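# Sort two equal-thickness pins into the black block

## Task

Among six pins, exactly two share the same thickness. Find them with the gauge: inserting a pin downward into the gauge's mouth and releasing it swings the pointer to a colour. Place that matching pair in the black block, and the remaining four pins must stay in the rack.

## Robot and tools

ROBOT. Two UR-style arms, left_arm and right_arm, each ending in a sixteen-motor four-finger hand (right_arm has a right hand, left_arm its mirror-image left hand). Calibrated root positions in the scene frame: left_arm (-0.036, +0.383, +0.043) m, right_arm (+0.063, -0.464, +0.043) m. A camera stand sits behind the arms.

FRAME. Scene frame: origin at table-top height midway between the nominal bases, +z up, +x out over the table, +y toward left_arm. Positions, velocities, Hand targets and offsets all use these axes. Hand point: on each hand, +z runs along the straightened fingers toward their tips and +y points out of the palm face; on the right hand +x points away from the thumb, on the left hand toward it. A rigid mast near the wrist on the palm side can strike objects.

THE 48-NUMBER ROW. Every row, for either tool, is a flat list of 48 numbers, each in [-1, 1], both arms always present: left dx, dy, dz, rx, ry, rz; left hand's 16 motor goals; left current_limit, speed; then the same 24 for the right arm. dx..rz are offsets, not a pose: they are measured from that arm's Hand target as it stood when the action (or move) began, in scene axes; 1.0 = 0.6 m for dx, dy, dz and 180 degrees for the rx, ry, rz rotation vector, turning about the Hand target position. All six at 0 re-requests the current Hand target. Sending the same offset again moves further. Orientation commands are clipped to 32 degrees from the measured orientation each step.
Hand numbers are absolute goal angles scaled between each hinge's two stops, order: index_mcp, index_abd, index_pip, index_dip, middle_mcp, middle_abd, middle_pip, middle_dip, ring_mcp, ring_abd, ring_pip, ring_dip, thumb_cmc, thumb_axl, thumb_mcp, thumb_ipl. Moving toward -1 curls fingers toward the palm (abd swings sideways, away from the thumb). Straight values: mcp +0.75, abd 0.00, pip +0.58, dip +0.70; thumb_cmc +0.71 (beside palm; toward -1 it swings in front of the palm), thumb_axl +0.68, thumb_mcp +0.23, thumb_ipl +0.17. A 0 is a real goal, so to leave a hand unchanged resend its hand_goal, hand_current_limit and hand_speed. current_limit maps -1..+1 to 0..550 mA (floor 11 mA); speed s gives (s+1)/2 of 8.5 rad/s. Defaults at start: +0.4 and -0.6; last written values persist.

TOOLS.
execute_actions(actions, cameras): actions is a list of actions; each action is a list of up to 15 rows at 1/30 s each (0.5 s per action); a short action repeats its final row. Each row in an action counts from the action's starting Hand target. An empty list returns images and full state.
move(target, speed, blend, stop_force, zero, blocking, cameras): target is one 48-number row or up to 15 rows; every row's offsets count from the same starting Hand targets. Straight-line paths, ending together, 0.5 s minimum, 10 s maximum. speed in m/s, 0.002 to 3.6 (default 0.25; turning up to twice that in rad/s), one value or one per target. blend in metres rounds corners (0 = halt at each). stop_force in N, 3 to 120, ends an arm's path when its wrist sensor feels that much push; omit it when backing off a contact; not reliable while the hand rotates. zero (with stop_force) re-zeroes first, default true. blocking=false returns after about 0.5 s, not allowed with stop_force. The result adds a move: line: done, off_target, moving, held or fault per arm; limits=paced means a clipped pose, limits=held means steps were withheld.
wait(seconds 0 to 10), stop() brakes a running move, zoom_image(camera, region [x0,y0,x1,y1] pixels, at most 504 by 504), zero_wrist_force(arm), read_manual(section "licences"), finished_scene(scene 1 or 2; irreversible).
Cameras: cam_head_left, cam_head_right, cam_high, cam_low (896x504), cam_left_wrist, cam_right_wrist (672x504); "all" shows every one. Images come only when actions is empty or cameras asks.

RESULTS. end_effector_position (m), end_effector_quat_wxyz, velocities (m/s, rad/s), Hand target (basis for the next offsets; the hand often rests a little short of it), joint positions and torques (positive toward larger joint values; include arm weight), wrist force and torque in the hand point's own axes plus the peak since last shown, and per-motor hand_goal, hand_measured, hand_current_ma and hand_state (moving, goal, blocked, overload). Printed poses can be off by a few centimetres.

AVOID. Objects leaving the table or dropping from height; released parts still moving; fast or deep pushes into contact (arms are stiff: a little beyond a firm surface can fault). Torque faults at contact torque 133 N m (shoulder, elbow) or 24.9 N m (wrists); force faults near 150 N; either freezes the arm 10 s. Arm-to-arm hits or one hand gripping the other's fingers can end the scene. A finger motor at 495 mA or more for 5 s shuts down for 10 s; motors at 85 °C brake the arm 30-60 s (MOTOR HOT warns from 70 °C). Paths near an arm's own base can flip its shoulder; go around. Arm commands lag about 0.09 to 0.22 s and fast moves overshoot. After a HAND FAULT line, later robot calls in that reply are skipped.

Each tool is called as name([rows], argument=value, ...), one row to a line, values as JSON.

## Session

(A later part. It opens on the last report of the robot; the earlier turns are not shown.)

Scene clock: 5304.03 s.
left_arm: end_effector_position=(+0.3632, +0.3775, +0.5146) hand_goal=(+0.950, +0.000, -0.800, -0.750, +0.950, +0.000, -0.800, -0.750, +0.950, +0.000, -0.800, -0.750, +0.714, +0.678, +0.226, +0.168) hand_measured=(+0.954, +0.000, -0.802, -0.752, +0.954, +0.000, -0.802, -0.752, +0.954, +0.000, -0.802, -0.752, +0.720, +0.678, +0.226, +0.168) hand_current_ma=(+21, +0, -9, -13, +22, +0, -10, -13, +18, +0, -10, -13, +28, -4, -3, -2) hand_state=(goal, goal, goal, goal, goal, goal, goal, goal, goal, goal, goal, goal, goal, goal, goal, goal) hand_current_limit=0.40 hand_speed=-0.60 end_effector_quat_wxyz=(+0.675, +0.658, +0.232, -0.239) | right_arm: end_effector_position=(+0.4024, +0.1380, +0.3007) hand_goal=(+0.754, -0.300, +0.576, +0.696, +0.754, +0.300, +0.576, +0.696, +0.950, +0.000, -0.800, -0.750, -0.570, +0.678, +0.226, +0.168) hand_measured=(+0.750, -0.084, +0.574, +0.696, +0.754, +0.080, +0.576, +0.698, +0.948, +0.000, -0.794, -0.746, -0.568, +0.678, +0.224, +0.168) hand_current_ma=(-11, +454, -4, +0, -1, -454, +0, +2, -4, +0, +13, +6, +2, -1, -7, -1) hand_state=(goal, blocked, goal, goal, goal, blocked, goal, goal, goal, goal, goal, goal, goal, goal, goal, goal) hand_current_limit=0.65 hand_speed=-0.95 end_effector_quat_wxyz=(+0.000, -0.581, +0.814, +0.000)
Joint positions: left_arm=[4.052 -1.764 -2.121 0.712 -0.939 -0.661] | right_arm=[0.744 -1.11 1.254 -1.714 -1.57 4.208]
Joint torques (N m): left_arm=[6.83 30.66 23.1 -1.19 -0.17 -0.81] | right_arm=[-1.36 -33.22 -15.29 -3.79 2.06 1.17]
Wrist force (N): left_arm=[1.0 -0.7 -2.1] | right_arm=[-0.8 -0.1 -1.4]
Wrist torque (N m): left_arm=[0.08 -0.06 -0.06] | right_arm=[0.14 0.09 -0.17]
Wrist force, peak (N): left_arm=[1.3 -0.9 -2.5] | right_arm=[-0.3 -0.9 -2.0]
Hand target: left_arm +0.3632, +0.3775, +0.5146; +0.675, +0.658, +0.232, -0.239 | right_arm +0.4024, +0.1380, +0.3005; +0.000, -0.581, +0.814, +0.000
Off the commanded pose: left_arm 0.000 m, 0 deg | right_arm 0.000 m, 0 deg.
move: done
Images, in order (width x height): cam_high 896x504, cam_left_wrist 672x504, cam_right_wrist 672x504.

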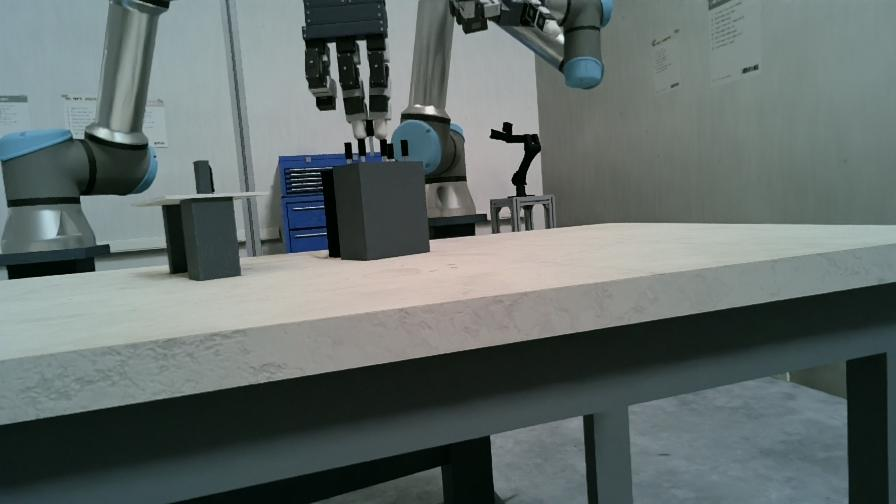

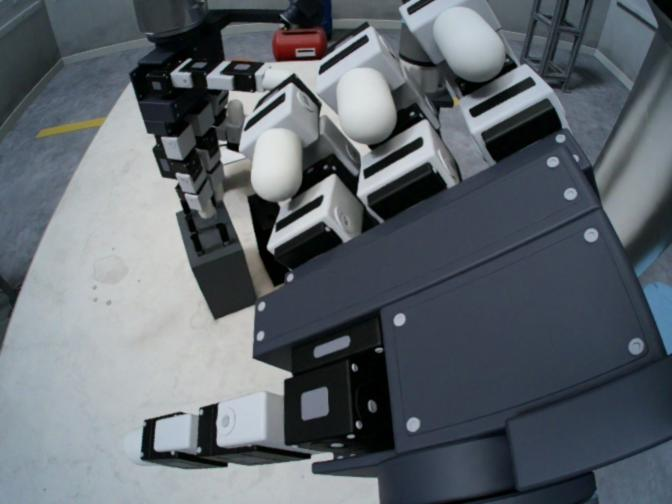

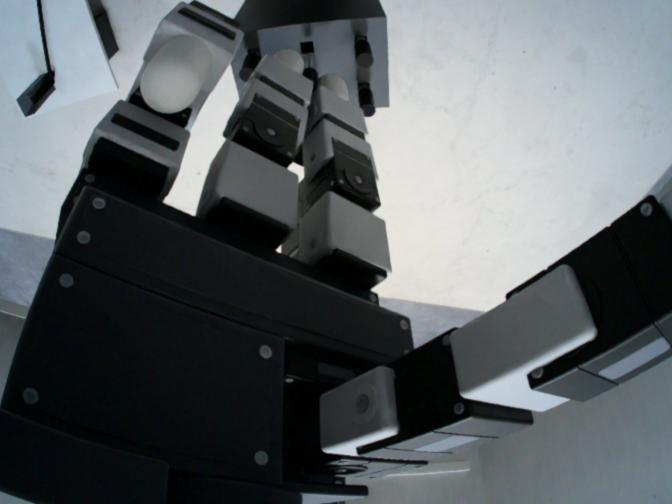

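wait(seconds=0, cameras=["cam_left_wrist","cam_right_wrist","cam_high","cam_head_left"])

zoom_image(camera="cam_right_wrist", region=[280, 0, 350, 70])

zoom_image(camera="cam_left_wrist", region=[180, 190, 240, 250])

zoom_image(camera="cam_high", region=[350, 110, 410, 170])

Scene clock: 5328.70 s.
left_arm: end_effector_position=(+0.3632, +0.3775, +0.5146) hand_goal=(+0.950, +0.000, -0.800, -0.750, +0.950, +0.000, -0.800, -0.750, +0.950, +0.000, -0.800, -0.750, +0.714, +0.678, +0.226, +0.168) hand_measured=(+0.954, +0.000, -0.802, -0.752, +0.954, +0.000, -0.802, -0.752, +0.954, +0.000, -0.802, -0.752, +0.720, +0.678, +0.226, +0.168) hand_current_ma=(+21, +0, -9, -13, +22, +0, -10, -13, +18, +0, -10, -13, +28, -4, -3, -2) hand_state=(goal, goal, goal, goal, goal, goal, goal, goal, goal, goal, goal, goal, goal, goal, goal, goal) hand_current_limit=0.40 hand_speed=-0.60 end_effector_quat_wxyz=(+0.675, +0.658, +0.232, -0.239) | right_arm: end_effector_position=(+0.4024, +0.1380, +0.3005) hand_goal=(+0.754, -0.300, +0.576, +0.696, +0.754, +0.300, +0.576, +0.696, +0.950, +0.000, -0.800, -0.750, -0.570, +0.678, +0.226, +0.168) hand_measured=(+0.750, -0.084, +0.574, +0.696, +0.754, +0.080, +0.576, +0.698, +0.948, +0.000, -0.794, -0.746, -0.568, +0.678, +0.224, +0.168) hand_current_ma=(-11, +454, -4, +0, -1, -454, +0, +2, -4, +0, +13, +6, +2, -1, -7, -1) hand_state=(goal, blocked, goal, goal, goal, blocked, goal, goal, goal, goal, goal, goal, goal, goal, goal, goal) hand_current_limit=0.65 hand_speed=-0.95 end_effector_quat_wxyz=(+0.000, -0.581, +0.814, +0.000)
Joint positions: left_arm=[4.052 -1.764 -2.121 0.712 -0.939 -0.661] | right_arm=[0.744 -1.11 1.254 -1.715 -1.57 4.208]
Joint torques (N m): left_arm=[6.64 30.56 22.85 -0.96 -0.26 -0.65] | right_arm=[-8.59 -33.35 -15.55 -3.9 2.2 1.17]
Wrist force (N): left_arm=[1.0 -0.9 -1.9] | right_arm=[-0.5 0.0 -1.5]
Wrist torque (N m): left_arm=[0.05 -0.05 -0.06] | right_arm=[0.16 0.05 -0.14]
Wrist force, peak (N): left_arm=[1.2 -0.8 -2.4] | right_arm=[-0.5 -0.3 -1.7]
Hand target: left_arm +0.3632, +0.3775, +0.5146; +0.675, +0.658, +0.232, -0.239 | right_arm +0.4024, +0.1380, +0.3005; +0.000, -0.581, +0.814, +0.000
Off the commanded pose: left_arm 0.000 m, 0 deg | right_arm 0.000 m, 0 deg.
Images, in order (width x height): cam_head_left 896x504, cam_high 896x504, cam_left_wrist 672x504, cam_right_wrist 672x504.

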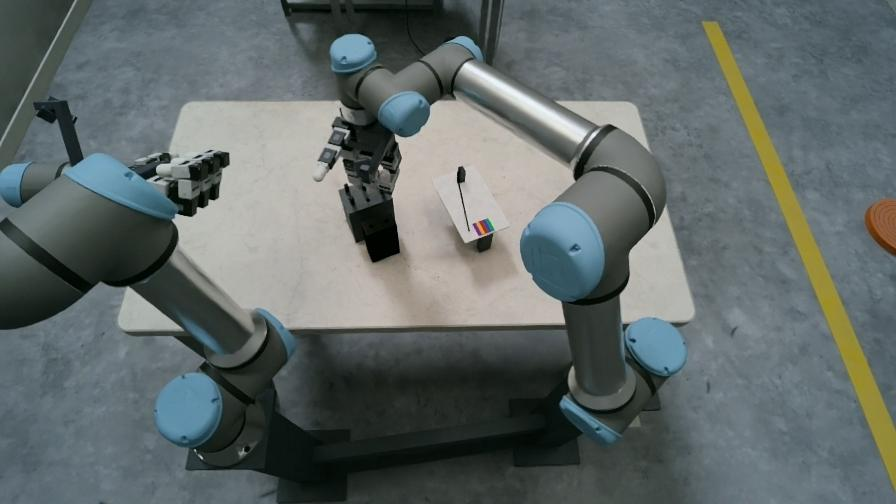

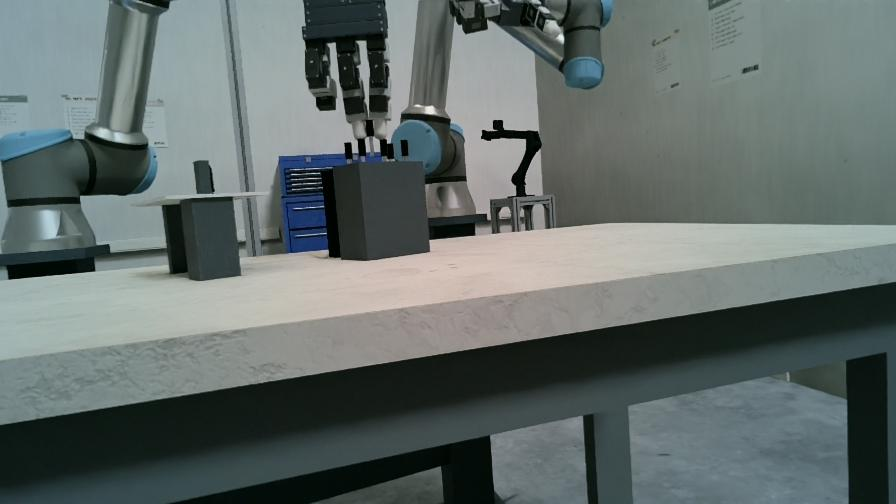

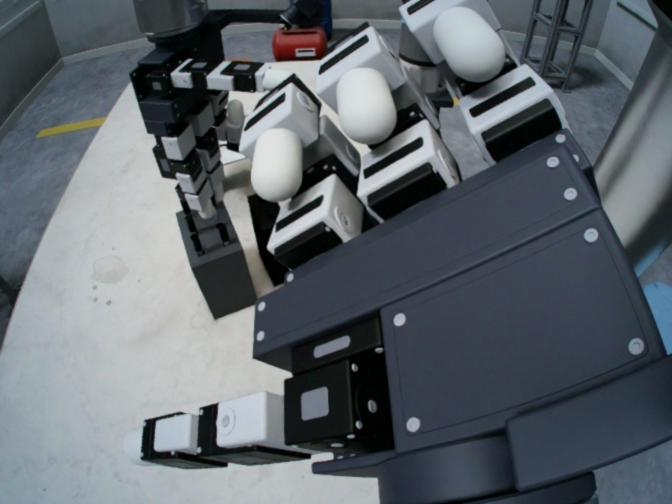

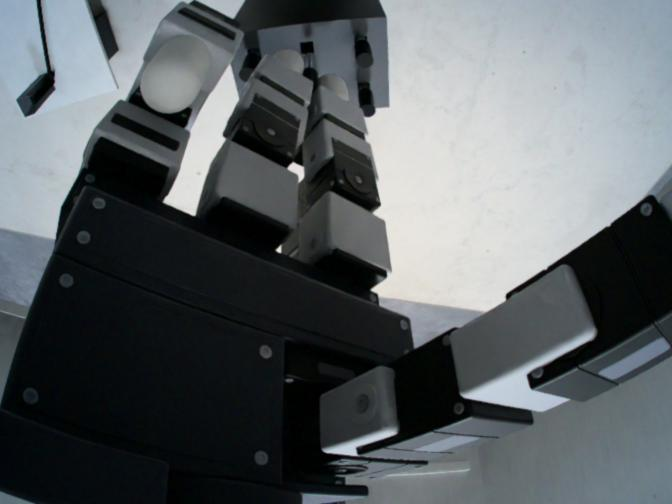

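Scaled by 7.200 from the camera's 672x504 image, which has a finer 960x720 frame.

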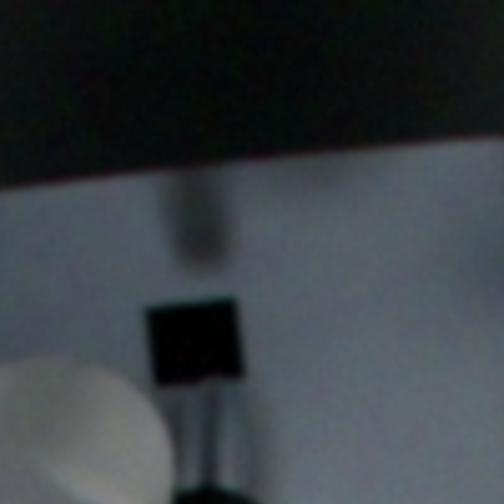

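Scaled by 8.400 from the camera's 672x504 image, which has a finer 960x720 frame.

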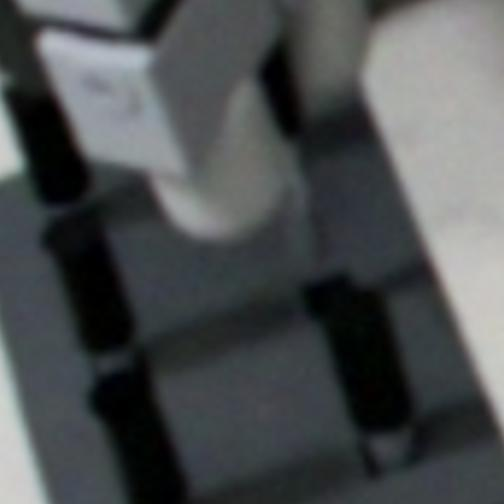

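Scaled by 8.400.

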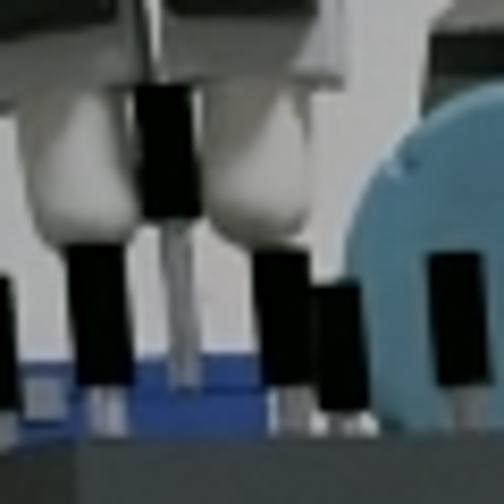

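zoom_image(camera="cam_left_wrist", region=[200, 200, 240, 240])

zoom_image(camera="cam_right_wrist", region=[290, 30, 330, 70])

Scaled by 12.600 from the camera's 672x504 image, which has a finer 960x720 frame.

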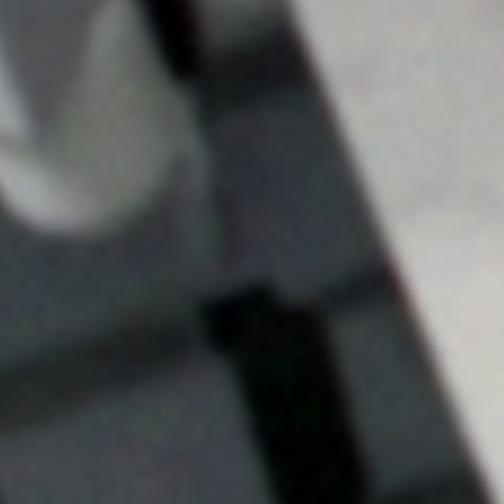

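Scaled by 12.600 from the camera's 672x504 image, which has a finer 960x720 frame.

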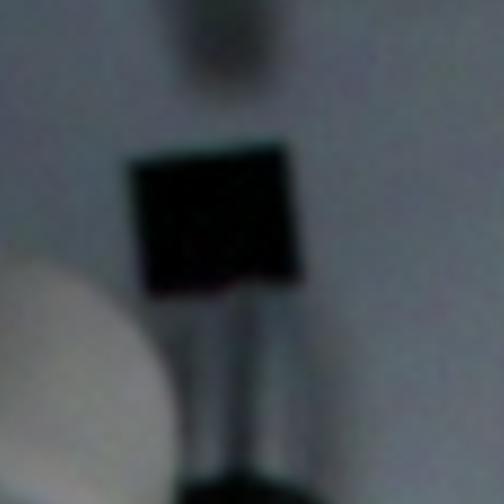

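move(target=[0,0,0,0,0,0, 0.95,0,-0.8,-0.75, 0.95,0,-0.8,-0.75, 0.95,0,-0.8,-0.75, 0.714,0.678,0.226,0.168, 0.4,-0.6, -0.00117,-0.0027,0,0,0,0, 0.754,-0.3,0.576,0.696, 0.754,0.3,0.576,0.696, 0.95,0,-0.8,-0.75, -0.571,0.678,0.226,0.168, 0.65,-0.95], speed=0.02, cameras=["cam_left_wrist","cam_right_wrist","cam_high"])

zoom_image(camera="cam_right_wrist", region=[280, 0, 350, 70])

zoom_image(camera="cam_left_wrist", region=[180, 190, 240, 250])

Scene clock: 5349.30 s.
left_arm: end_effector_position=(+0.3632, +0.3775, +0.5146) hand_goal=(+0.950, +0.000, -0.800, -0.750, +0.950, +0.000, -0.800, -0.750, +0.950, +0.000, -0.800, -0.750, +0.714, +0.678, +0.226, +0.168) hand_measured=(+0.954, +0.000, -0.802, -0.752, +0.954, +0.000, -0.802, -0.752, +0.954, +0.000, -0.802, -0.752, +0.720, +0.678, +0.226, +0.168) hand_current_ma=(+21, +0, -9, -13, +22, +0, -10, -13, +18, +0, -10, -13, +28, -4, -3, -2) hand_state=(goal, goal, goal, goal, goal, goal, goal, goal, goal, goal, goal, goal, goal, goal, goal, goal) hand_current_limit=0.40 hand_speed=-0.60 end_effector_quat_wxyz=(+0.675, +0.658, +0.232, -0.239) | right_arm: end_effector_position=(+0.4018, +0.1365, +0.3005) hand_goal=(+0.754, -0.300, +0.576, +0.696, +0.754, +0.300, +0.576, +0.696, +0.950, +0.000, -0.800, -0.750, -0.570, +0.678, +0.226, +0.168) hand_measured=(+0.750, -0.084, +0.574, +0.696, +0.754, +0.080, +0.576, +0.698, +0.948, +0.000, -0.794, -0.746, -0.568, +0.678, +0.224, +0.168) hand_current_ma=(-11, +454, -4, +0, -1, -454, +0, +2, -4, +0, +13, +6, +2, -1, -7, -1) hand_state=(goal, blocked, goal, goal, goal, blocked, goal, goal, goal, goal, goal, goal, goal, goal, goal, goal) hand_current_limit=0.65 hand_speed=-0.95 end_effector_quat_wxyz=(+0.000, -0.581, +0.814, +0.000)
Joint positions: left_arm=[4.052 -1.764 -2.121 0.712 -0.939 -0.661] | right_arm=[0.743 -1.114 1.26 -1.717 -1.57 4.207]
Joint torques (N m): left_arm=[6.01 30.64 22.77 -0.92 -0.14 -0.71] | right_arm=[-9.87 -47.36 -14.46 -4.13 2.18 -1.32]
Wrist force (N): left_arm=[1.0 -0.7 -2.1] | right_arm=[-0.6 0.1 -1.4]
Wrist torque (N m): left_arm=[0.08 -0.06 -0.07] | right_arm=[0.16 0.07 -0.07]
Wrist force, peak (N): left_arm=[1.0 -1.0 -2.3] | right_arm=[-0.8 0.0 -1.7]
Hand target: left_arm +0.3632, +0.3775, +0.5146; +0.675, +0.658, +0.232, -0.239 | right_arm +0.4017, +0.1364, +0.3005; +0.000, -0.581, +0.814, +0.000
Off the commanded pose: left_arm 0.000 m, 0 deg | right_arm 0.000 m, 0 deg.
move: done
Images, in order (width x height): cam_high 896x504, cam_left_wrist 672x504, cam_right_wrist 672x504.

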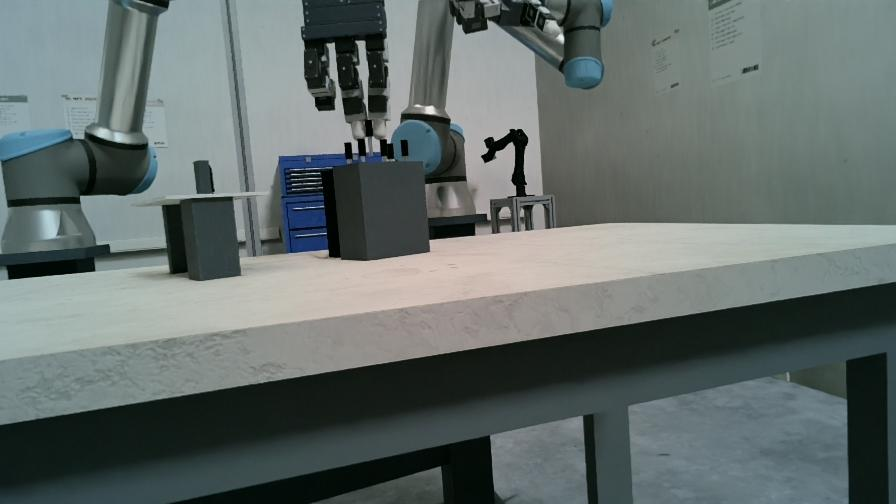

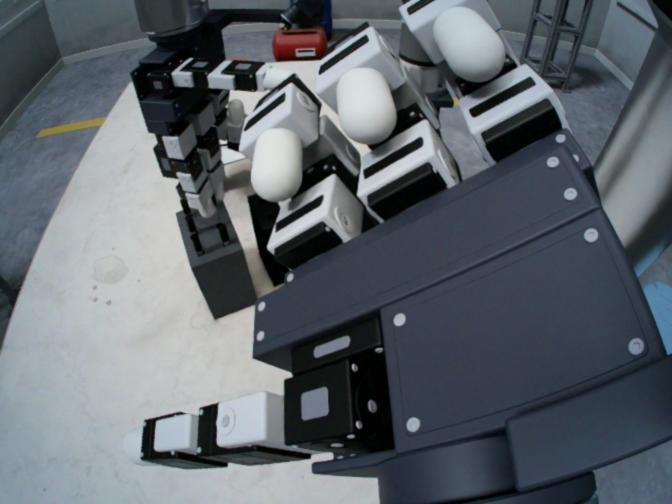

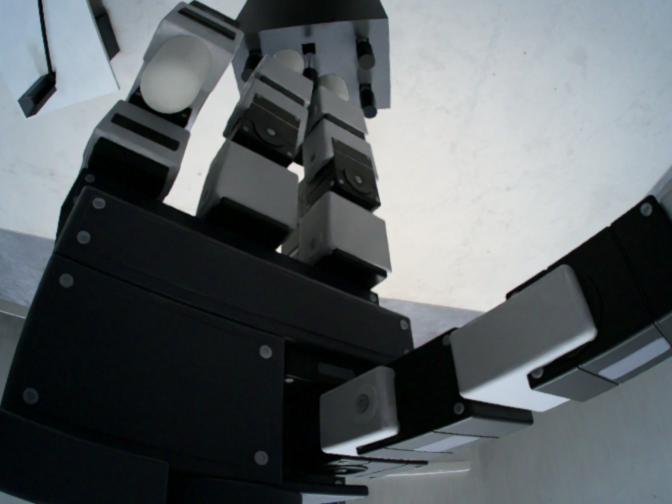

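Scaled by 7.200 from the camera's 672x504 image, which has a finer 960x720 frame.

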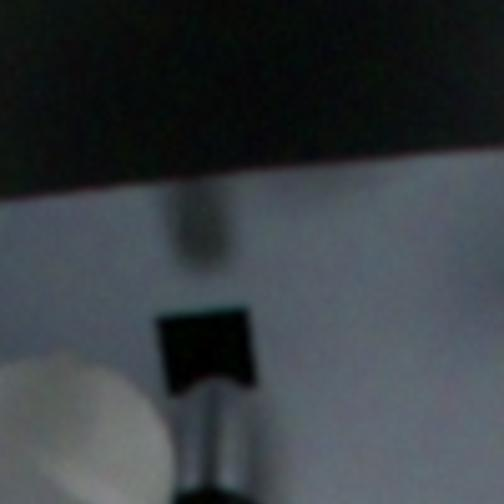

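Scaled by 8.400 from the camera's 672x504 image, which has a finer 960x720 frame.

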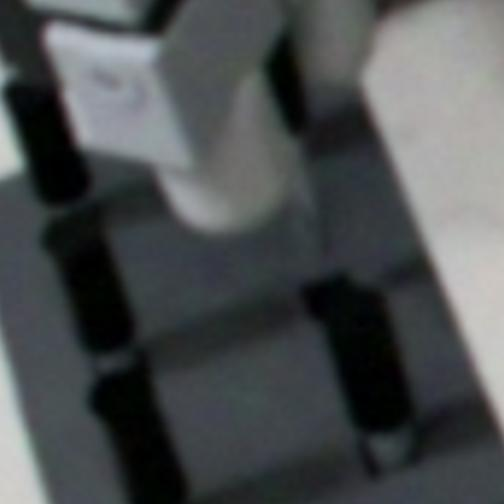

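move(target=[0,0,0,0,0,0, 0.95,0,-0.8,-0.75, 0.95,0,-0.8,-0.75, 0.95,0,-0.8,-0.75, 0.714,0.678,0.226,0.168, 0.4,-0.6, 0,0,-0.0563,0,0,0, 0.754,-0.3,0.576,0.696, 0.754,0.3,0.576,0.696, 0.95,0,-0.8,-0.75, -0.571,0.678,0.226,0.168, 0.65,-0.95], speed=0.01, stop_force=4, cameras=["cam_left_wrist","cam_right_wrist","cam_high"])

zoom_image(camera="cam_right_wrist", region=[280, 0, 350, 70])

zoom_image(camera="cam_left_wrist", region=[180, 190, 240, 250])

Scene clock: 5358.23 s.
left_arm: end_effector_position=(+0.3632, +0.3775, +0.5146) hand_goal=(+0.950, +0.000, -0.800, -0.750, +0.950, +0.000, -0.800, -0.750, +0.950, +0.000, -0.800, -0.750, +0.714, +0.678, +0.226, +0.168) hand_measured=(+0.954, +0.000, -0.802, -0.752, +0.954, +0.000, -0.802, -0.752, +0.954, +0.000, -0.802, -0.752, +0.720, +0.678, +0.226, +0.168) hand_current_ma=(+21, +0, -9, -13, +22, +0, -10, -13, +18, +0, -10, -13, +28, -4, -3, -2) hand_state=(goal, goal, goal, goal, goal, goal, goal, goal, goal, goal, goal, goal, goal, goal, goal, goal) hand_current_limit=0.40 hand_speed=-0.60 end_effector_quat_wxyz=(+0.675, +0.658, +0.232, -0.239) | right_arm: end_effector_position=(+0.4017, +0.1364, +0.2667) hand_goal=(+0.754, -0.300, +0.576, +0.696, +0.754, +0.300, +0.576, +0.696, +0.950, +0.000, -0.800, -0.750, -0.570, +0.678, +0.226, +0.168) hand_measured=(+0.750, -0.084, +0.574, +0.696, +0.754, +0.080, +0.576, +0.698, +0.948, +0.000, -0.794, -0.746, -0.568, +0.678, +0.224, +0.168) hand_current_ma=(-11, +454, -4, +0, -1, -454, +0, +2, -4, +0, +13, +6, +2, -1, -7, -1) hand_state=(goal, blocked, goal, goal, goal, blocked, goal, goal, goal, goal, goal, goal, goal, goal, goal, goal) hand_current_limit=0.65 hand_speed=-0.95 end_effector_quat_wxyz=(+0.000, -0.581, +0.814, +0.000)
Joint positions: left_arm=[4.052 -1.764 -2.121 0.712 -0.939 -0.661] | right_arm=[0.743 -1.099 1.325 -1.797 -1.57 4.207]
Joint torques (N m): left_arm=[7 30.09 23.2 -0.87 0.02 -0.68] | right_arm=[-7.29 -32.47 -14.53 -3.93 -0.03 -1.11]
Wrist force (N): left_arm=[1.1 -0.8 -2.2] | right_arm=[-0.7 -0.4 -1.7]
Wrist torque (N m): left_arm=[0.07 -0.07 -0.06] | right_arm=[0.13 0.08 -0.06]
Wrist force, peak (N): left_arm=[1.3 -0.9 -2.3] | right_arm=[-0.7 -0.3 -1.9]
Hand target: left_arm +0.3632, +0.3775, +0.5146; +0.675, +0.658, +0.232, -0.239 | right_arm +0.4017, +0.1364, +0.2667; +0.000, -0.581, +0.814, +0.000
Off the commanded pose: left_arm 0.000 m, 0 deg | right_arm 0.000 m, 0 deg.
move: done
Images, in order (width x height): cam_high 896x504, cam_left_wrist 672x504, cam_right_wrist 672x504.

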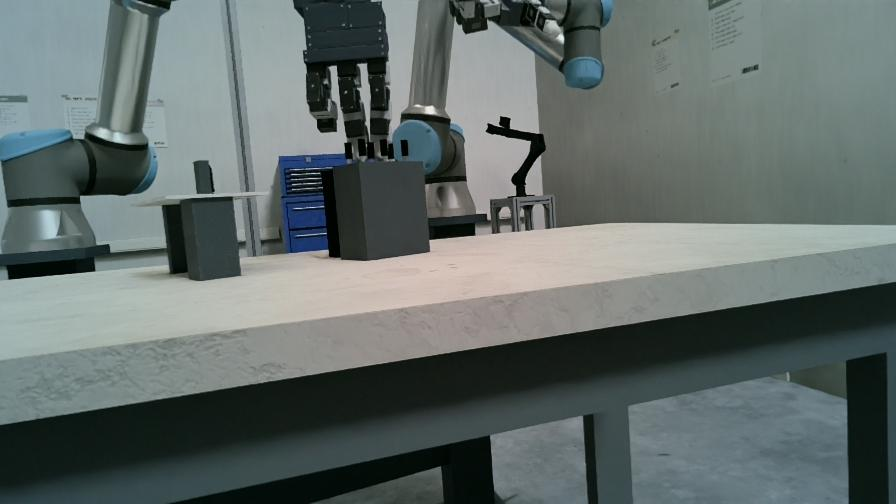

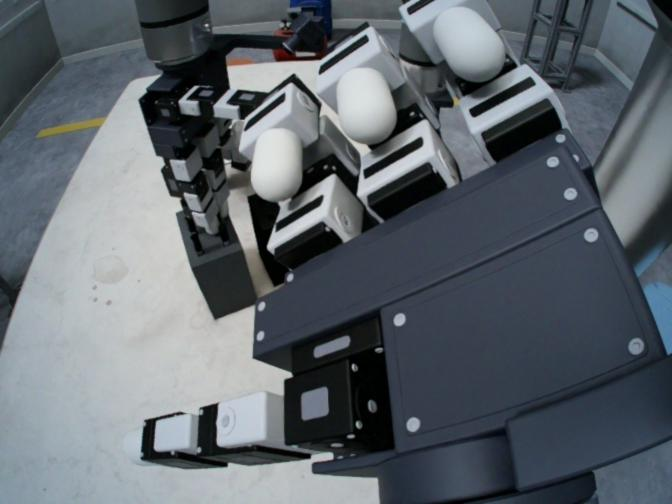

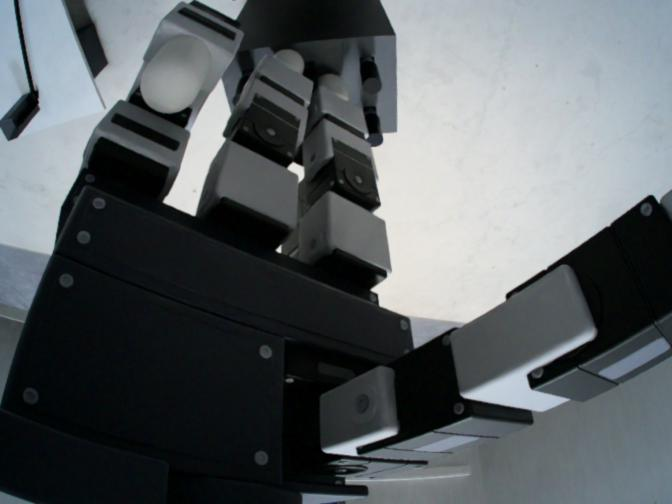

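Scaled by 7.200 from the camera's 672x504 image, which has a finer 960x720 frame.

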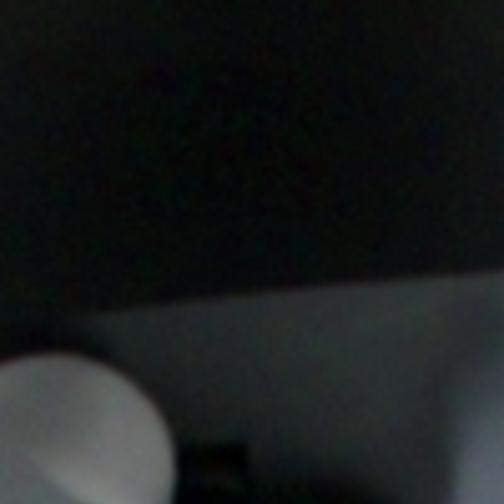

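Scaled by 8.400 from the camera's 672x504 image, which has a finer 960x720 frame.

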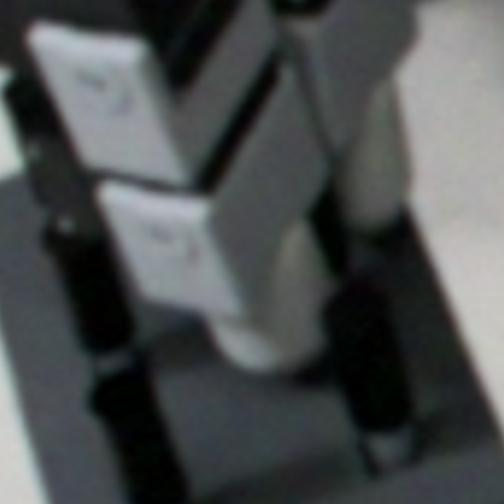

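move(target=[0,0,0,0,0,0, 0.95,0,-0.8,-0.75, 0.95,0,-0.8,-0.75, 0.95,0,-0.8,-0.75, 0.714,0.678,0.226,0.168, 0.4,-0.6, 0,0,0.0005,0,0,0, 0.754,-0.02,0.576,0.696, 0.754,0.02,0.576,0.696, 0.95,0,-0.8,-0.75, -0.571,0.678,0.226,0.168, 0.5,-0.85], speed=0.02)

move([
  [0,0,0,0,0,0, 0.95,0,-0.8,-0.75, 0.95,0,-0.8,-0.75, 0.95,0,-0.8,-0.75, 0.714,0.678,0.226,0.168, 0.4,-0.6, 0,0,0.03,0,0,0, 0.754,-0.02,0.576,0.696, 0.754,0.02,0.576,0.696, 0.95,0,-0.8,-0.75, -0.571,0.678,0.226,0.168, 0.5,-0.85],
  [0,0,0,0,0,0, 0.95,0,-0.8,-0.75, 0.95,0,-0.8,-0.75, 0.95,0,-0.8,-0.75, 0.714,0.678,0.226,0.168, 0.4,-0.6, 0,0,0.072,0,0,0, 0.754,-0.02,0.576,0.696, 0.754,0.02,0.576,0.696, 0.95,0,-0.8,-0.75, -0.571,0.678,0.226,0.168, 0.5,-0.85],
], speed=[0.02,0.06], blend=[0.004,0])

move(target=[0,0,0,0,0,0, 0.95,0,-0.8,-0.75, 0.95,0,-0.8,-0.75, 0.95,0,-0.8,-0.75, 0.714,0.678,0.226,0.168, 0.4,-0.6, 0.0275,-0.053,0,0,0,0, 0.754,-0.02,0.576,0.696, 0.754,0.02,0.576,0.696, 0.95,0,-0.8,-0.75, -0.571,0.678,0.226,0.168, 0.5,-0.85], speed=0.06, cameras=["cam_left_wrist","cam_right_wrist","cam_high"])

zoom_image(camera="cam_right_wrist", region=[250, 0, 390, 120])

zoom_image(camera="cam_left_wrist", region=[170, 180, 260, 270])

zoom_image(camera="cam_high", region=[340, 110, 420, 170])

Scene clock: 5372.03 s.
left_arm: end_effector_position=(+0.3632, +0.3775, +0.5146) hand_goal=(+0.950, +0.000, -0.800, -0.750, +0.950, +0.000, -0.800, -0.750, +0.950, +0.000, -0.800, -0.750, +0.714, +0.678, +0.226, +0.168) hand_measured=(+0.954, +0.000, -0.802, -0.752, +0.954, +0.000, -0.802, -0.752, +0.954, +0.000, -0.802, -0.752, +0.720, +0.678, +0.226, +0.168) hand_current_ma=(+21, +0, -9, -13, +22, +0, -10, -13, +18, +0, -10, -13, +28, -4, -3, -2) hand_state=(goal, goal, goal, goal, goal, goal, goal, goal, goal, goal, goal, goal, goal, goal, goal, goal) hand_current_limit=0.40 hand_speed=-0.60 end_effector_quat_wxyz=(+0.675, +0.658, +0.232, -0.239) | right_arm: end_effector_position=(+0.4017, +0.1364, +0.2669) hand_goal=(+0.754, -0.020, +0.576, +0.696, +0.754, +0.020, +0.576, +0.696, +0.950, +0.000, -0.800, -0.750, -0.570, +0.678, +0.226, +0.168) hand_measured=(+0.750, -0.022, +0.574, +0.696, +0.754, +0.022, +0.576, +0.698, +0.948, +0.000, -0.794, -0.746, -0.568, +0.678, +0.224, +0.168) hand_current_ma=(-11, -5, -4, +0, -1, +5, +0, +2, -4, +0, +13, +6, +2, -1, -7, -1) hand_state=(goal, goal, goal, goal, goal, goal, goal, goal, goal, goal, goal, goal, goal, goal, goal, goal) hand_current_limit=0.50 hand_speed=-0.85 end_effector_quat_wxyz=(+0.000, -0.581, +0.814, +0.000)
Joint positions: left_arm=[4.052 -1.764 -2.121 0.712 -0.939 -0.661] | right_arm=[0.743 -1.099 1.325 -1.796 -1.57 4.207]
Joint torques (N m): left_arm=[6.6 30.82 21.78 -0.72 0.14 -0.63] | right_arm=[-7.93 -49.79 -27.06 -1.2 0.31 -0.31]
Wrist force (N): left_arm=[0.9 -0.9 -2.1] | right_arm=[-0.5 -0.3 -1.9]
Wrist torque (N m): left_arm=[0.07 -0.05 -0.07] | right_arm=[0.16 0.05 -0.03]
Wrist force, peak (N): left_arm=[1.0 -1.0 -2.4] | right_arm=[-0.7 -0.4 -1.9]
Hand target: left_arm +0.3632, +0.3775, +0.5146; +0.675, +0.658, +0.232, -0.239 | right_arm +0.4017, +0.1364, +0.2670; +0.000, -0.581, +0.814, +0.000
Off the commanded pose: left_arm 0.000 m, 0 deg | right_arm 0.000 m, 0 deg.
move: done

Scene clock: 5373.93 s.
left_arm: end_effector_position=(+0.3632, +0.3775, +0.5146) hand_goal=(+0.950, +0.000, -0.800, -0.750, +0.950, +0.000, -0.800, -0.750, +0.950, +0.000, -0.800, -0.750, +0.714, +0.678, +0.226, +0.168) hand_measured=(+0.954, +0.000, -0.802, -0.752, +0.954, +0.000, -0.802, -0.752, +0.954, +0.000, -0.802, -0.752, +0.720, +0.678, +0.226, +0.168) hand_current_ma=(+21, +0, -9, -13, +22, +0, -10, -13, +18, +0, -10, -13, +28, -4, -3, -2) hand_state=(goal, goal, goal, goal, goal, goal, goal, goal, goal, goal, goal, goal, goal, goal, goal, goal) hand_current_limit=0.40 hand_speed=-0.60 end_effector_quat_wxyz=(+0.675, +0.658, +0.232, -0.239) | right_arm: end_effector_position=(+0.4017, +0.1364, +0.3101) hand_goal=(+0.754, -0.020, +0.576, +0.696, +0.754, +0.020, +0.576, +0.696, +0.950, +0.000, -0.800, -0.750, -0.570, +0.678, +0.226, +0.168) hand_measured=(+0.750, -0.022, +0.574, +0.696, +0.754, +0.022, +0.576, +0.698, +0.948, +0.000, -0.794, -0.746, -0.568, +0.678, +0.224, +0.168) hand_current_ma=(-11, -5, -4, +0, -1, +5, +0, +2, -4, +0, +13, +6, +2, -1, -7, -1) hand_state=(goal, goal, goal, goal, goal, goal, goal, goal, goal, goal, goal, goal, goal, goal, goal, goal) hand_current_limit=0.50 hand_speed=-0.85 end_effector_quat_wxyz=(+0.000, -0.581, +0.814, +0.000)
Joint positions: left_arm=[4.052 -1.764 -2.121 0.712 -0.939 -0.661] | right_arm=[0.743 -1.118 1.241 -1.694 -1.57 4.207]
Joint torques (N m): left_arm=[7.04 31.25 23.21 -0.82 0.24 -0.59] | right_arm=[-7.04 -49.12 -26.91 -1.33 -0.53 -0.27]
Wrist force (N): left_arm=[1.1 -0.8 -2.2] | right_arm=[-0.5 -0.2 -1.4]
Wrist torque (N m): left_arm=[0.08 -0.08 -0.05] | right_arm=[0.13 0.05 -0.07]
Wrist force, peak (N): left_arm=[1.4 -0.7 -2.4] | right_arm=[-0.5 0.0 -2.1]
Hand target: left_arm +0.3632, +0.3775, +0.5146; +0.675, +0.658, +0.232, -0.239 | right_arm +0.4017, +0.1364, +0.3102; +0.000, -0.581, +0.814, +0.000
Off the commanded pose: left_arm 0.000 m, 0 deg | right_arm 0.000 m, 0 deg.
move: done

Scene clock: 5375.03 s.
left_arm: end_effector_position=(+0.3632, +0.3775, +0.5146) hand_goal=(+0.950, +0.000, -0.800, -0.750, +0.950, +0.000, -0.800, -0.750, +0.950, +0.000, -0.800, -0.750, +0.714, +0.678, +0.226, +0.168) hand_measured=(+0.954, +0.000, -0.802, -0.752, +0.954, +0.000, -0.802, -0.752, +0.954, +0.000, -0.802, -0.752, +0.720, +0.678, +0.226, +0.168) hand_current_ma=(+21, +0, -9, -13, +22, +0, -10, -13, +18, +0, -10, -13, +28, -4, -3, -2) hand_state=(goal, goal, goal, goal, goal, goal, goal, goal, goal, goal, goal, goal, goal, goal, goal, goal) hand_current_limit=0.40 hand_speed=-0.60 end_effector_quat_wxyz=(+0.675, +0.658, +0.232, -0.239) | right_arm: end_effector_position=(+0.4181, +0.1048, +0.3102) hand_goal=(+0.754, -0.020, +0.576, +0.696, +0.754, +0.020, +0.576, +0.696, +0.950, +0.000, -0.800, -0.750, -0.570, +0.678, +0.226, +0.168) hand_measured=(+0.750, -0.022, +0.574, +0.696, +0.754, +0.022, +0.576, +0.698, +0.948, +0.000, -0.794, -0.746, -0.568, +0.678, +0.224, +0.168) hand_current_ma=(-10, -5, -4, +0, -1, +5, +0, +2, -4, +0, +13, +6, +2, -1, -7, -1) hand_state=(goal, goal, goal, goal, goal, goal, goal, goal, goal, goal, goal, goal, goal, goal, goal, goal) hand_current_limit=0.50 hand_speed=-0.85 end_effector_quat_wxyz=(+0.000, -0.581, +0.814, +0.000) end_effector_velocity=(+0.001, -0.002, -0.001) end_effector_angular_velocity=(-0.001, +0.001, +0.001)
Joint positions: left_arm=[4.052 -1.764 -2.121 0.712 -0.939 -0.661] | right_arm=[0.691 -1.154 1.294 -1.71 -1.57 4.155]
Joint velocities: left_arm=[within noise] | right_arm=[-0.003 -0.002 0.005 -0.001 0 -0.004]
Joint torques (N m): left_arm=[6.37 29.57 23.24 -0.83 0.33 -0.63] | right_arm=[-8.61 -47.04 -15.7 -3.98 1.57 -1.44]
Wrist force (N): left_arm=[1.0 -0.7 -1.9] | right_arm=[-0.4 -0.3 -1.1]
Wrist torque (N m): left_arm=[0.07 -0.06 -0.07] | right_arm=[0.06 0.05 0.03]
Wrist force, peak (N): left_arm=[1.2 -0.8 -2.3] | right_arm=[-0.8 0.1 -1.7]
Hand target: left_arm +0.3632, +0.3775, +0.5146; +0.675, +0.658, +0.232, -0.239 | right_arm +0.4182, +0.1046, +0.3102; +0.000, -0.581, +0.814, +0.000
Off the commanded pose: left_arm 0.000 m, 0 deg | right_arm 0.000 m, 0 deg.
move: done
Images, in order (width x height): cam_high 896x504, cam_left_wrist 672x504, cam_right_wrist 672x504.

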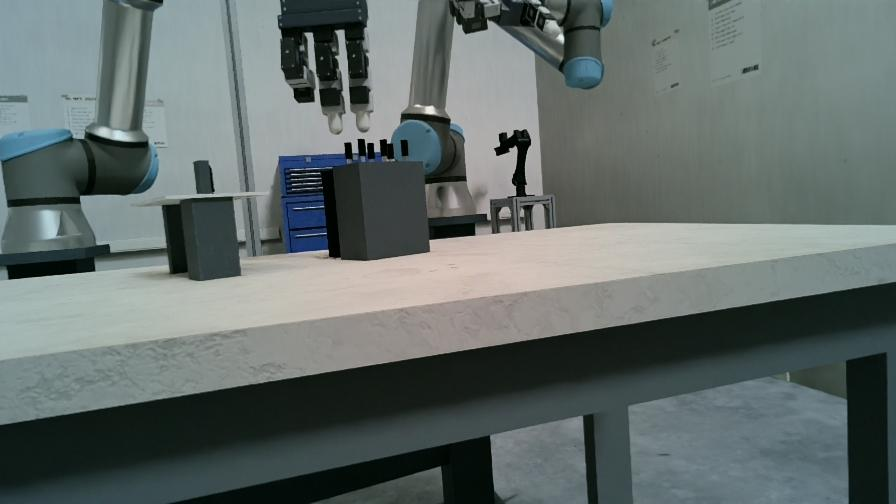

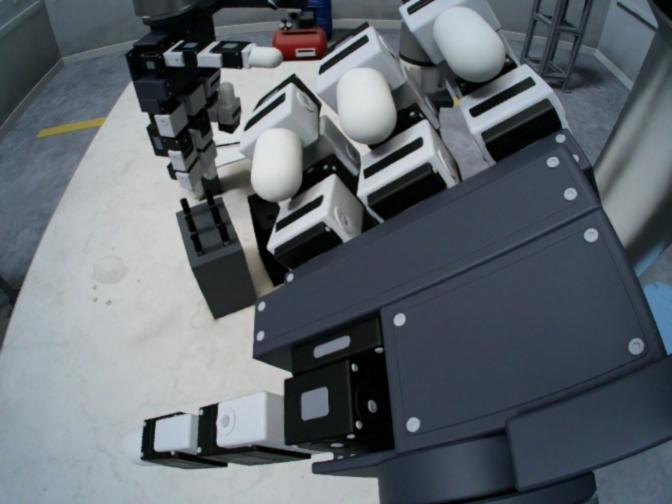

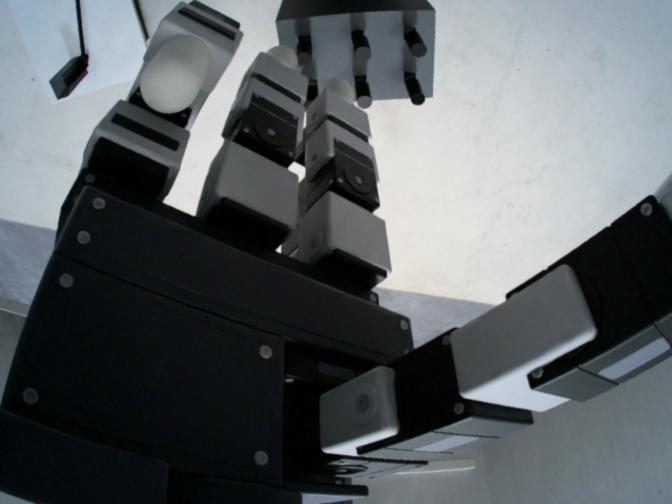

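Scaled by 3.600 from the camera's 672x504 image, which has a finer 960x720 frame.

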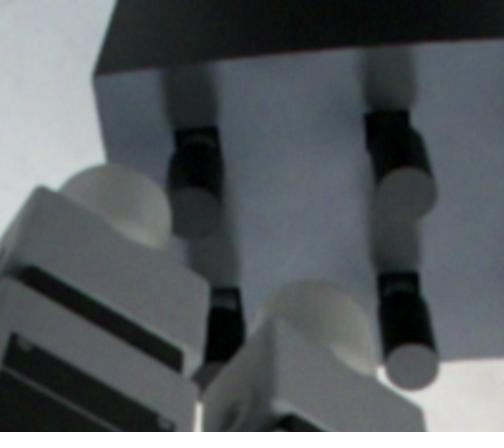

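Scaled by 5.600 from the camera's 672x504 image, which has a finer 960x720 frame.

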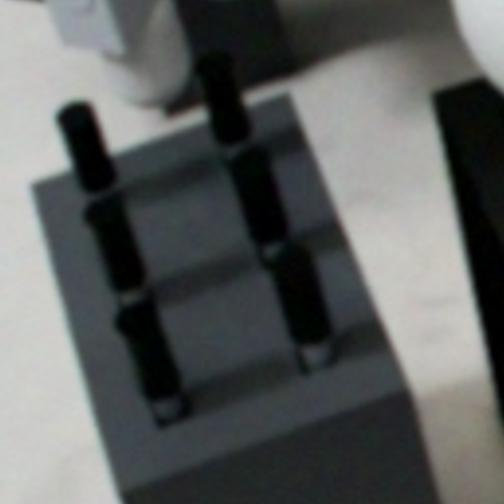

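Scaled by 6.300.

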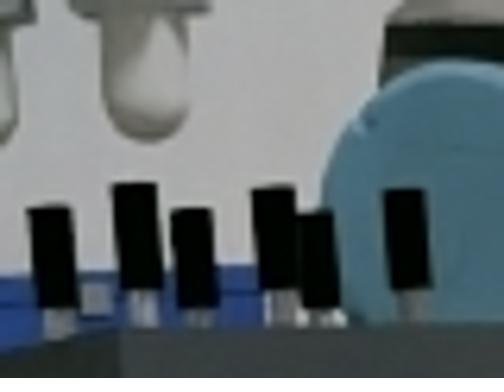

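move(target=[0,0,0,0,0,0, 0.95,0,-0.8,-0.75, 0.95,0,-0.8,-0.75, 0.95,0,-0.8,-0.75, 0.714,0.678,0.226,0.168, 0.4,-0.6, 0,0,-0.042,0,0,0, 0.754,-0.02,0.576,0.696, 0.754,0.02,0.576,0.696, 0.95,0,-0.8,-0.75, -0.571,0.678,0.226,0.168, 0.5,-0.85], speed=0.03, stop_force=4, cameras=["cam_left_wrist","cam_right_wrist","cam_high"])

zoom_image(camera="cam_high", region=[320, 100, 390, 160])

zoom_image(camera="cam_left_wrist", region=[170, 180, 230, 240])

zoom_image(camera="cam_right_wrist", region=[250, 0, 390, 120])

Scene clock: 5386.77 s.
left_arm: end_effector_position=(+0.3632, +0.3775, +0.5146) hand_goal=(+0.950, +0.000, -0.800, -0.750, +0.950, +0.000, -0.800, -0.750, +0.950, +0.000, -0.800, -0.750, +0.714, +0.678, +0.226, +0.168) hand_measured=(+0.954, +0.000, -0.802, -0.752, +0.954, +0.000, -0.802, -0.752, +0.954, +0.000, -0.802, -0.752, +0.720, +0.678, +0.226, +0.168) hand_current_ma=(+21, +0, -9, -13, +22, +0, -10, -13, +18, +0, -10, -13, +28, -4, -3, -2) hand_state=(goal, goal, goal, goal, goal, goal, goal, goal, goal, goal, goal, goal, goal, goal, goal, goal) hand_current_limit=0.40 hand_speed=-0.60 end_effector_quat_wxyz=(+0.675, +0.658, +0.232, -0.239) | right_arm: end_effector_position=(+0.4182, +0.1046, +0.2850) hand_goal=(+0.754, -0.020, +0.576, +0.696, +0.754, +0.020, +0.576, +0.696, +0.950, +0.000, -0.800, -0.750, -0.570, +0.678, +0.226, +0.168) hand_measured=(+0.750, -0.022, +0.574, +0.696, +0.754, +0.022, +0.576, +0.698, +0.948, +0.000, -0.794, -0.746, -0.568, +0.678, +0.224, +0.168) hand_current_ma=(-10, -5, -4, +0, -1, +5, +0, +2, -4, +0, +13, +6, +2, -1, -7, -1) hand_state=(goal, goal, goal, goal, goal, goal, goal, goal, goal, goal, goal, goal, goal, goal, goal, goal) hand_current_limit=0.50 hand_speed=-0.85 end_effector_quat_wxyz=(+0.000, -0.581, +0.814, +0.000)
Joint positions: left_arm=[4.052 -1.764 -2.121 0.712 -0.939 -0.661] | right_arm=[0.69 -1.144 1.344 -1.771 -1.57 4.154]
Joint torques (N m): left_arm=[6.57 30.62 23.42 -0.66 0.37 -0.49] | right_arm=[-8.66 -31.38 -14.66 -4.11 -0.44 -0.17]
Wrist force (N): left_arm=[1.1 -0.6 -1.9] | right_arm=[-0.3 0.0 -1.5]
Wrist torque (N m): left_arm=[0.08 -0.07 -0.06] | right_arm=[0.14 0.04 0.05]
Wrist force, peak (N): left_arm=[1.0 -0.8 -2.5] | right_arm=[-0.6 -0.4 -1.6]
Hand target: left_arm +0.3632, +0.3775, +0.5146; +0.675, +0.658, +0.232, -0.239 | right_arm +0.4182, +0.1046, +0.2850; +0.000, -0.581, +0.814, +0.000
Off the commanded pose: left_arm 0.000 m, 0 deg | right_arm 0.000 m, 0 deg.
move: done
Images, in order (width x height): cam_high 896x504, cam_left_wrist 672x504, cam_right_wrist 672x504.

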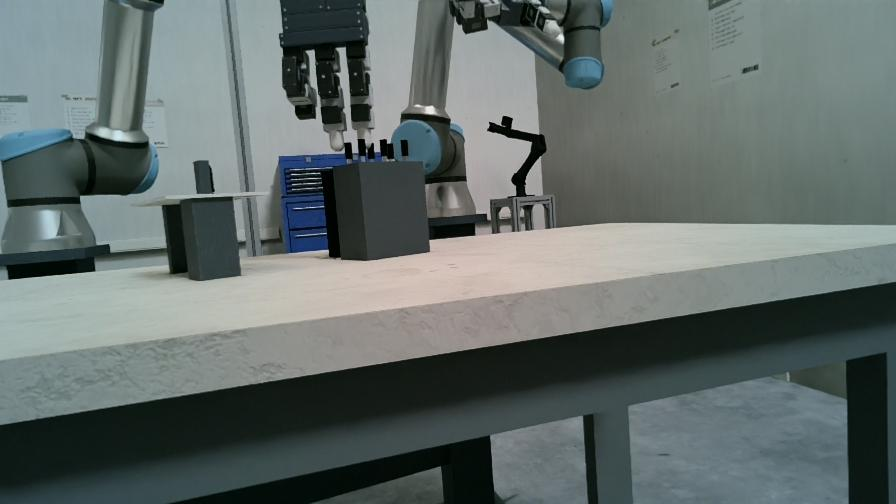

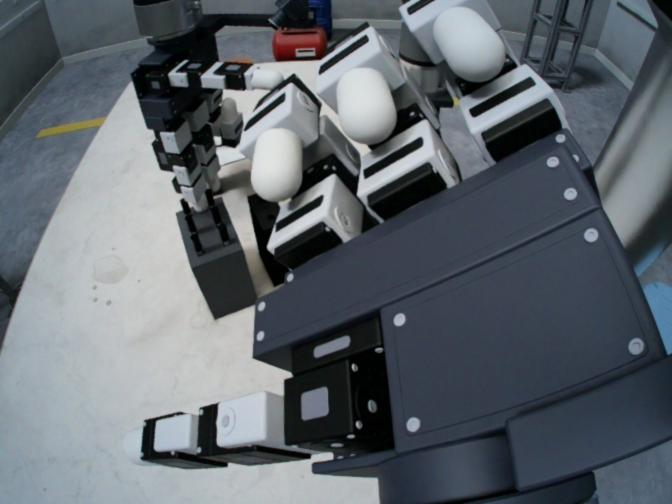

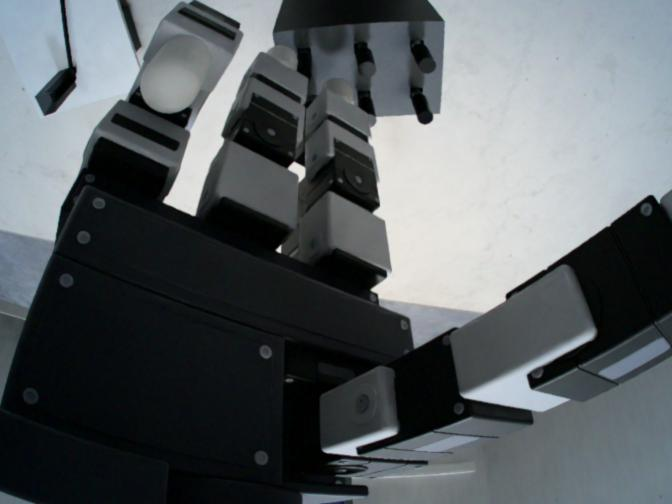

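Scaled by 7.200.

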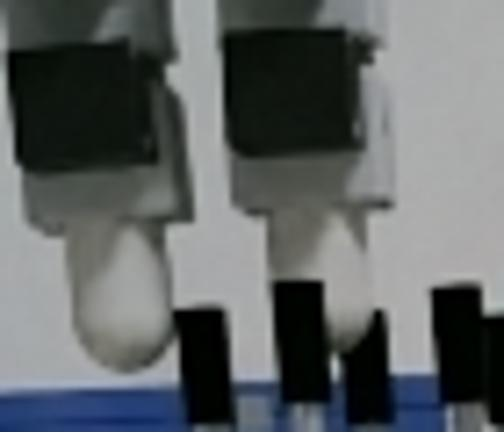

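Scaled by 8.400 from the camera's 672x504 image, which has a finer 960x720 frame.

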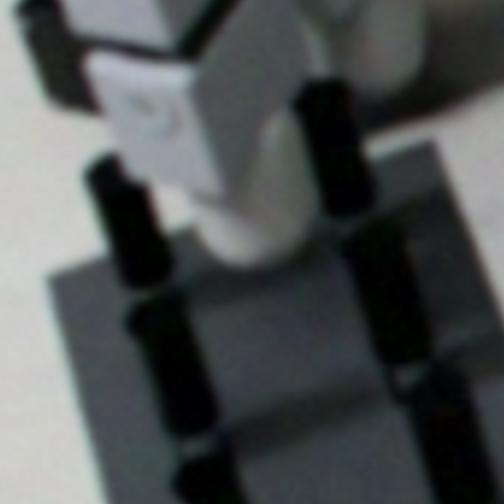

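Scaled by 3.600 from the camera's 672x504 image, which has a finer 960x720 frame.

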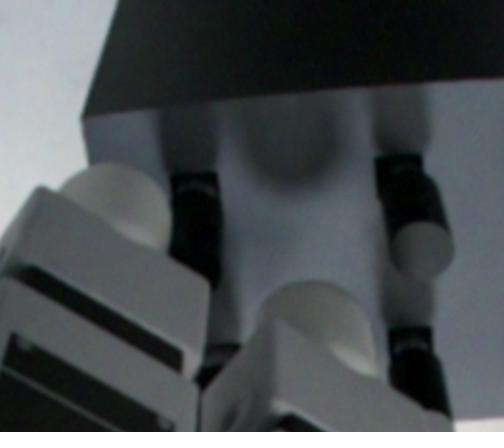

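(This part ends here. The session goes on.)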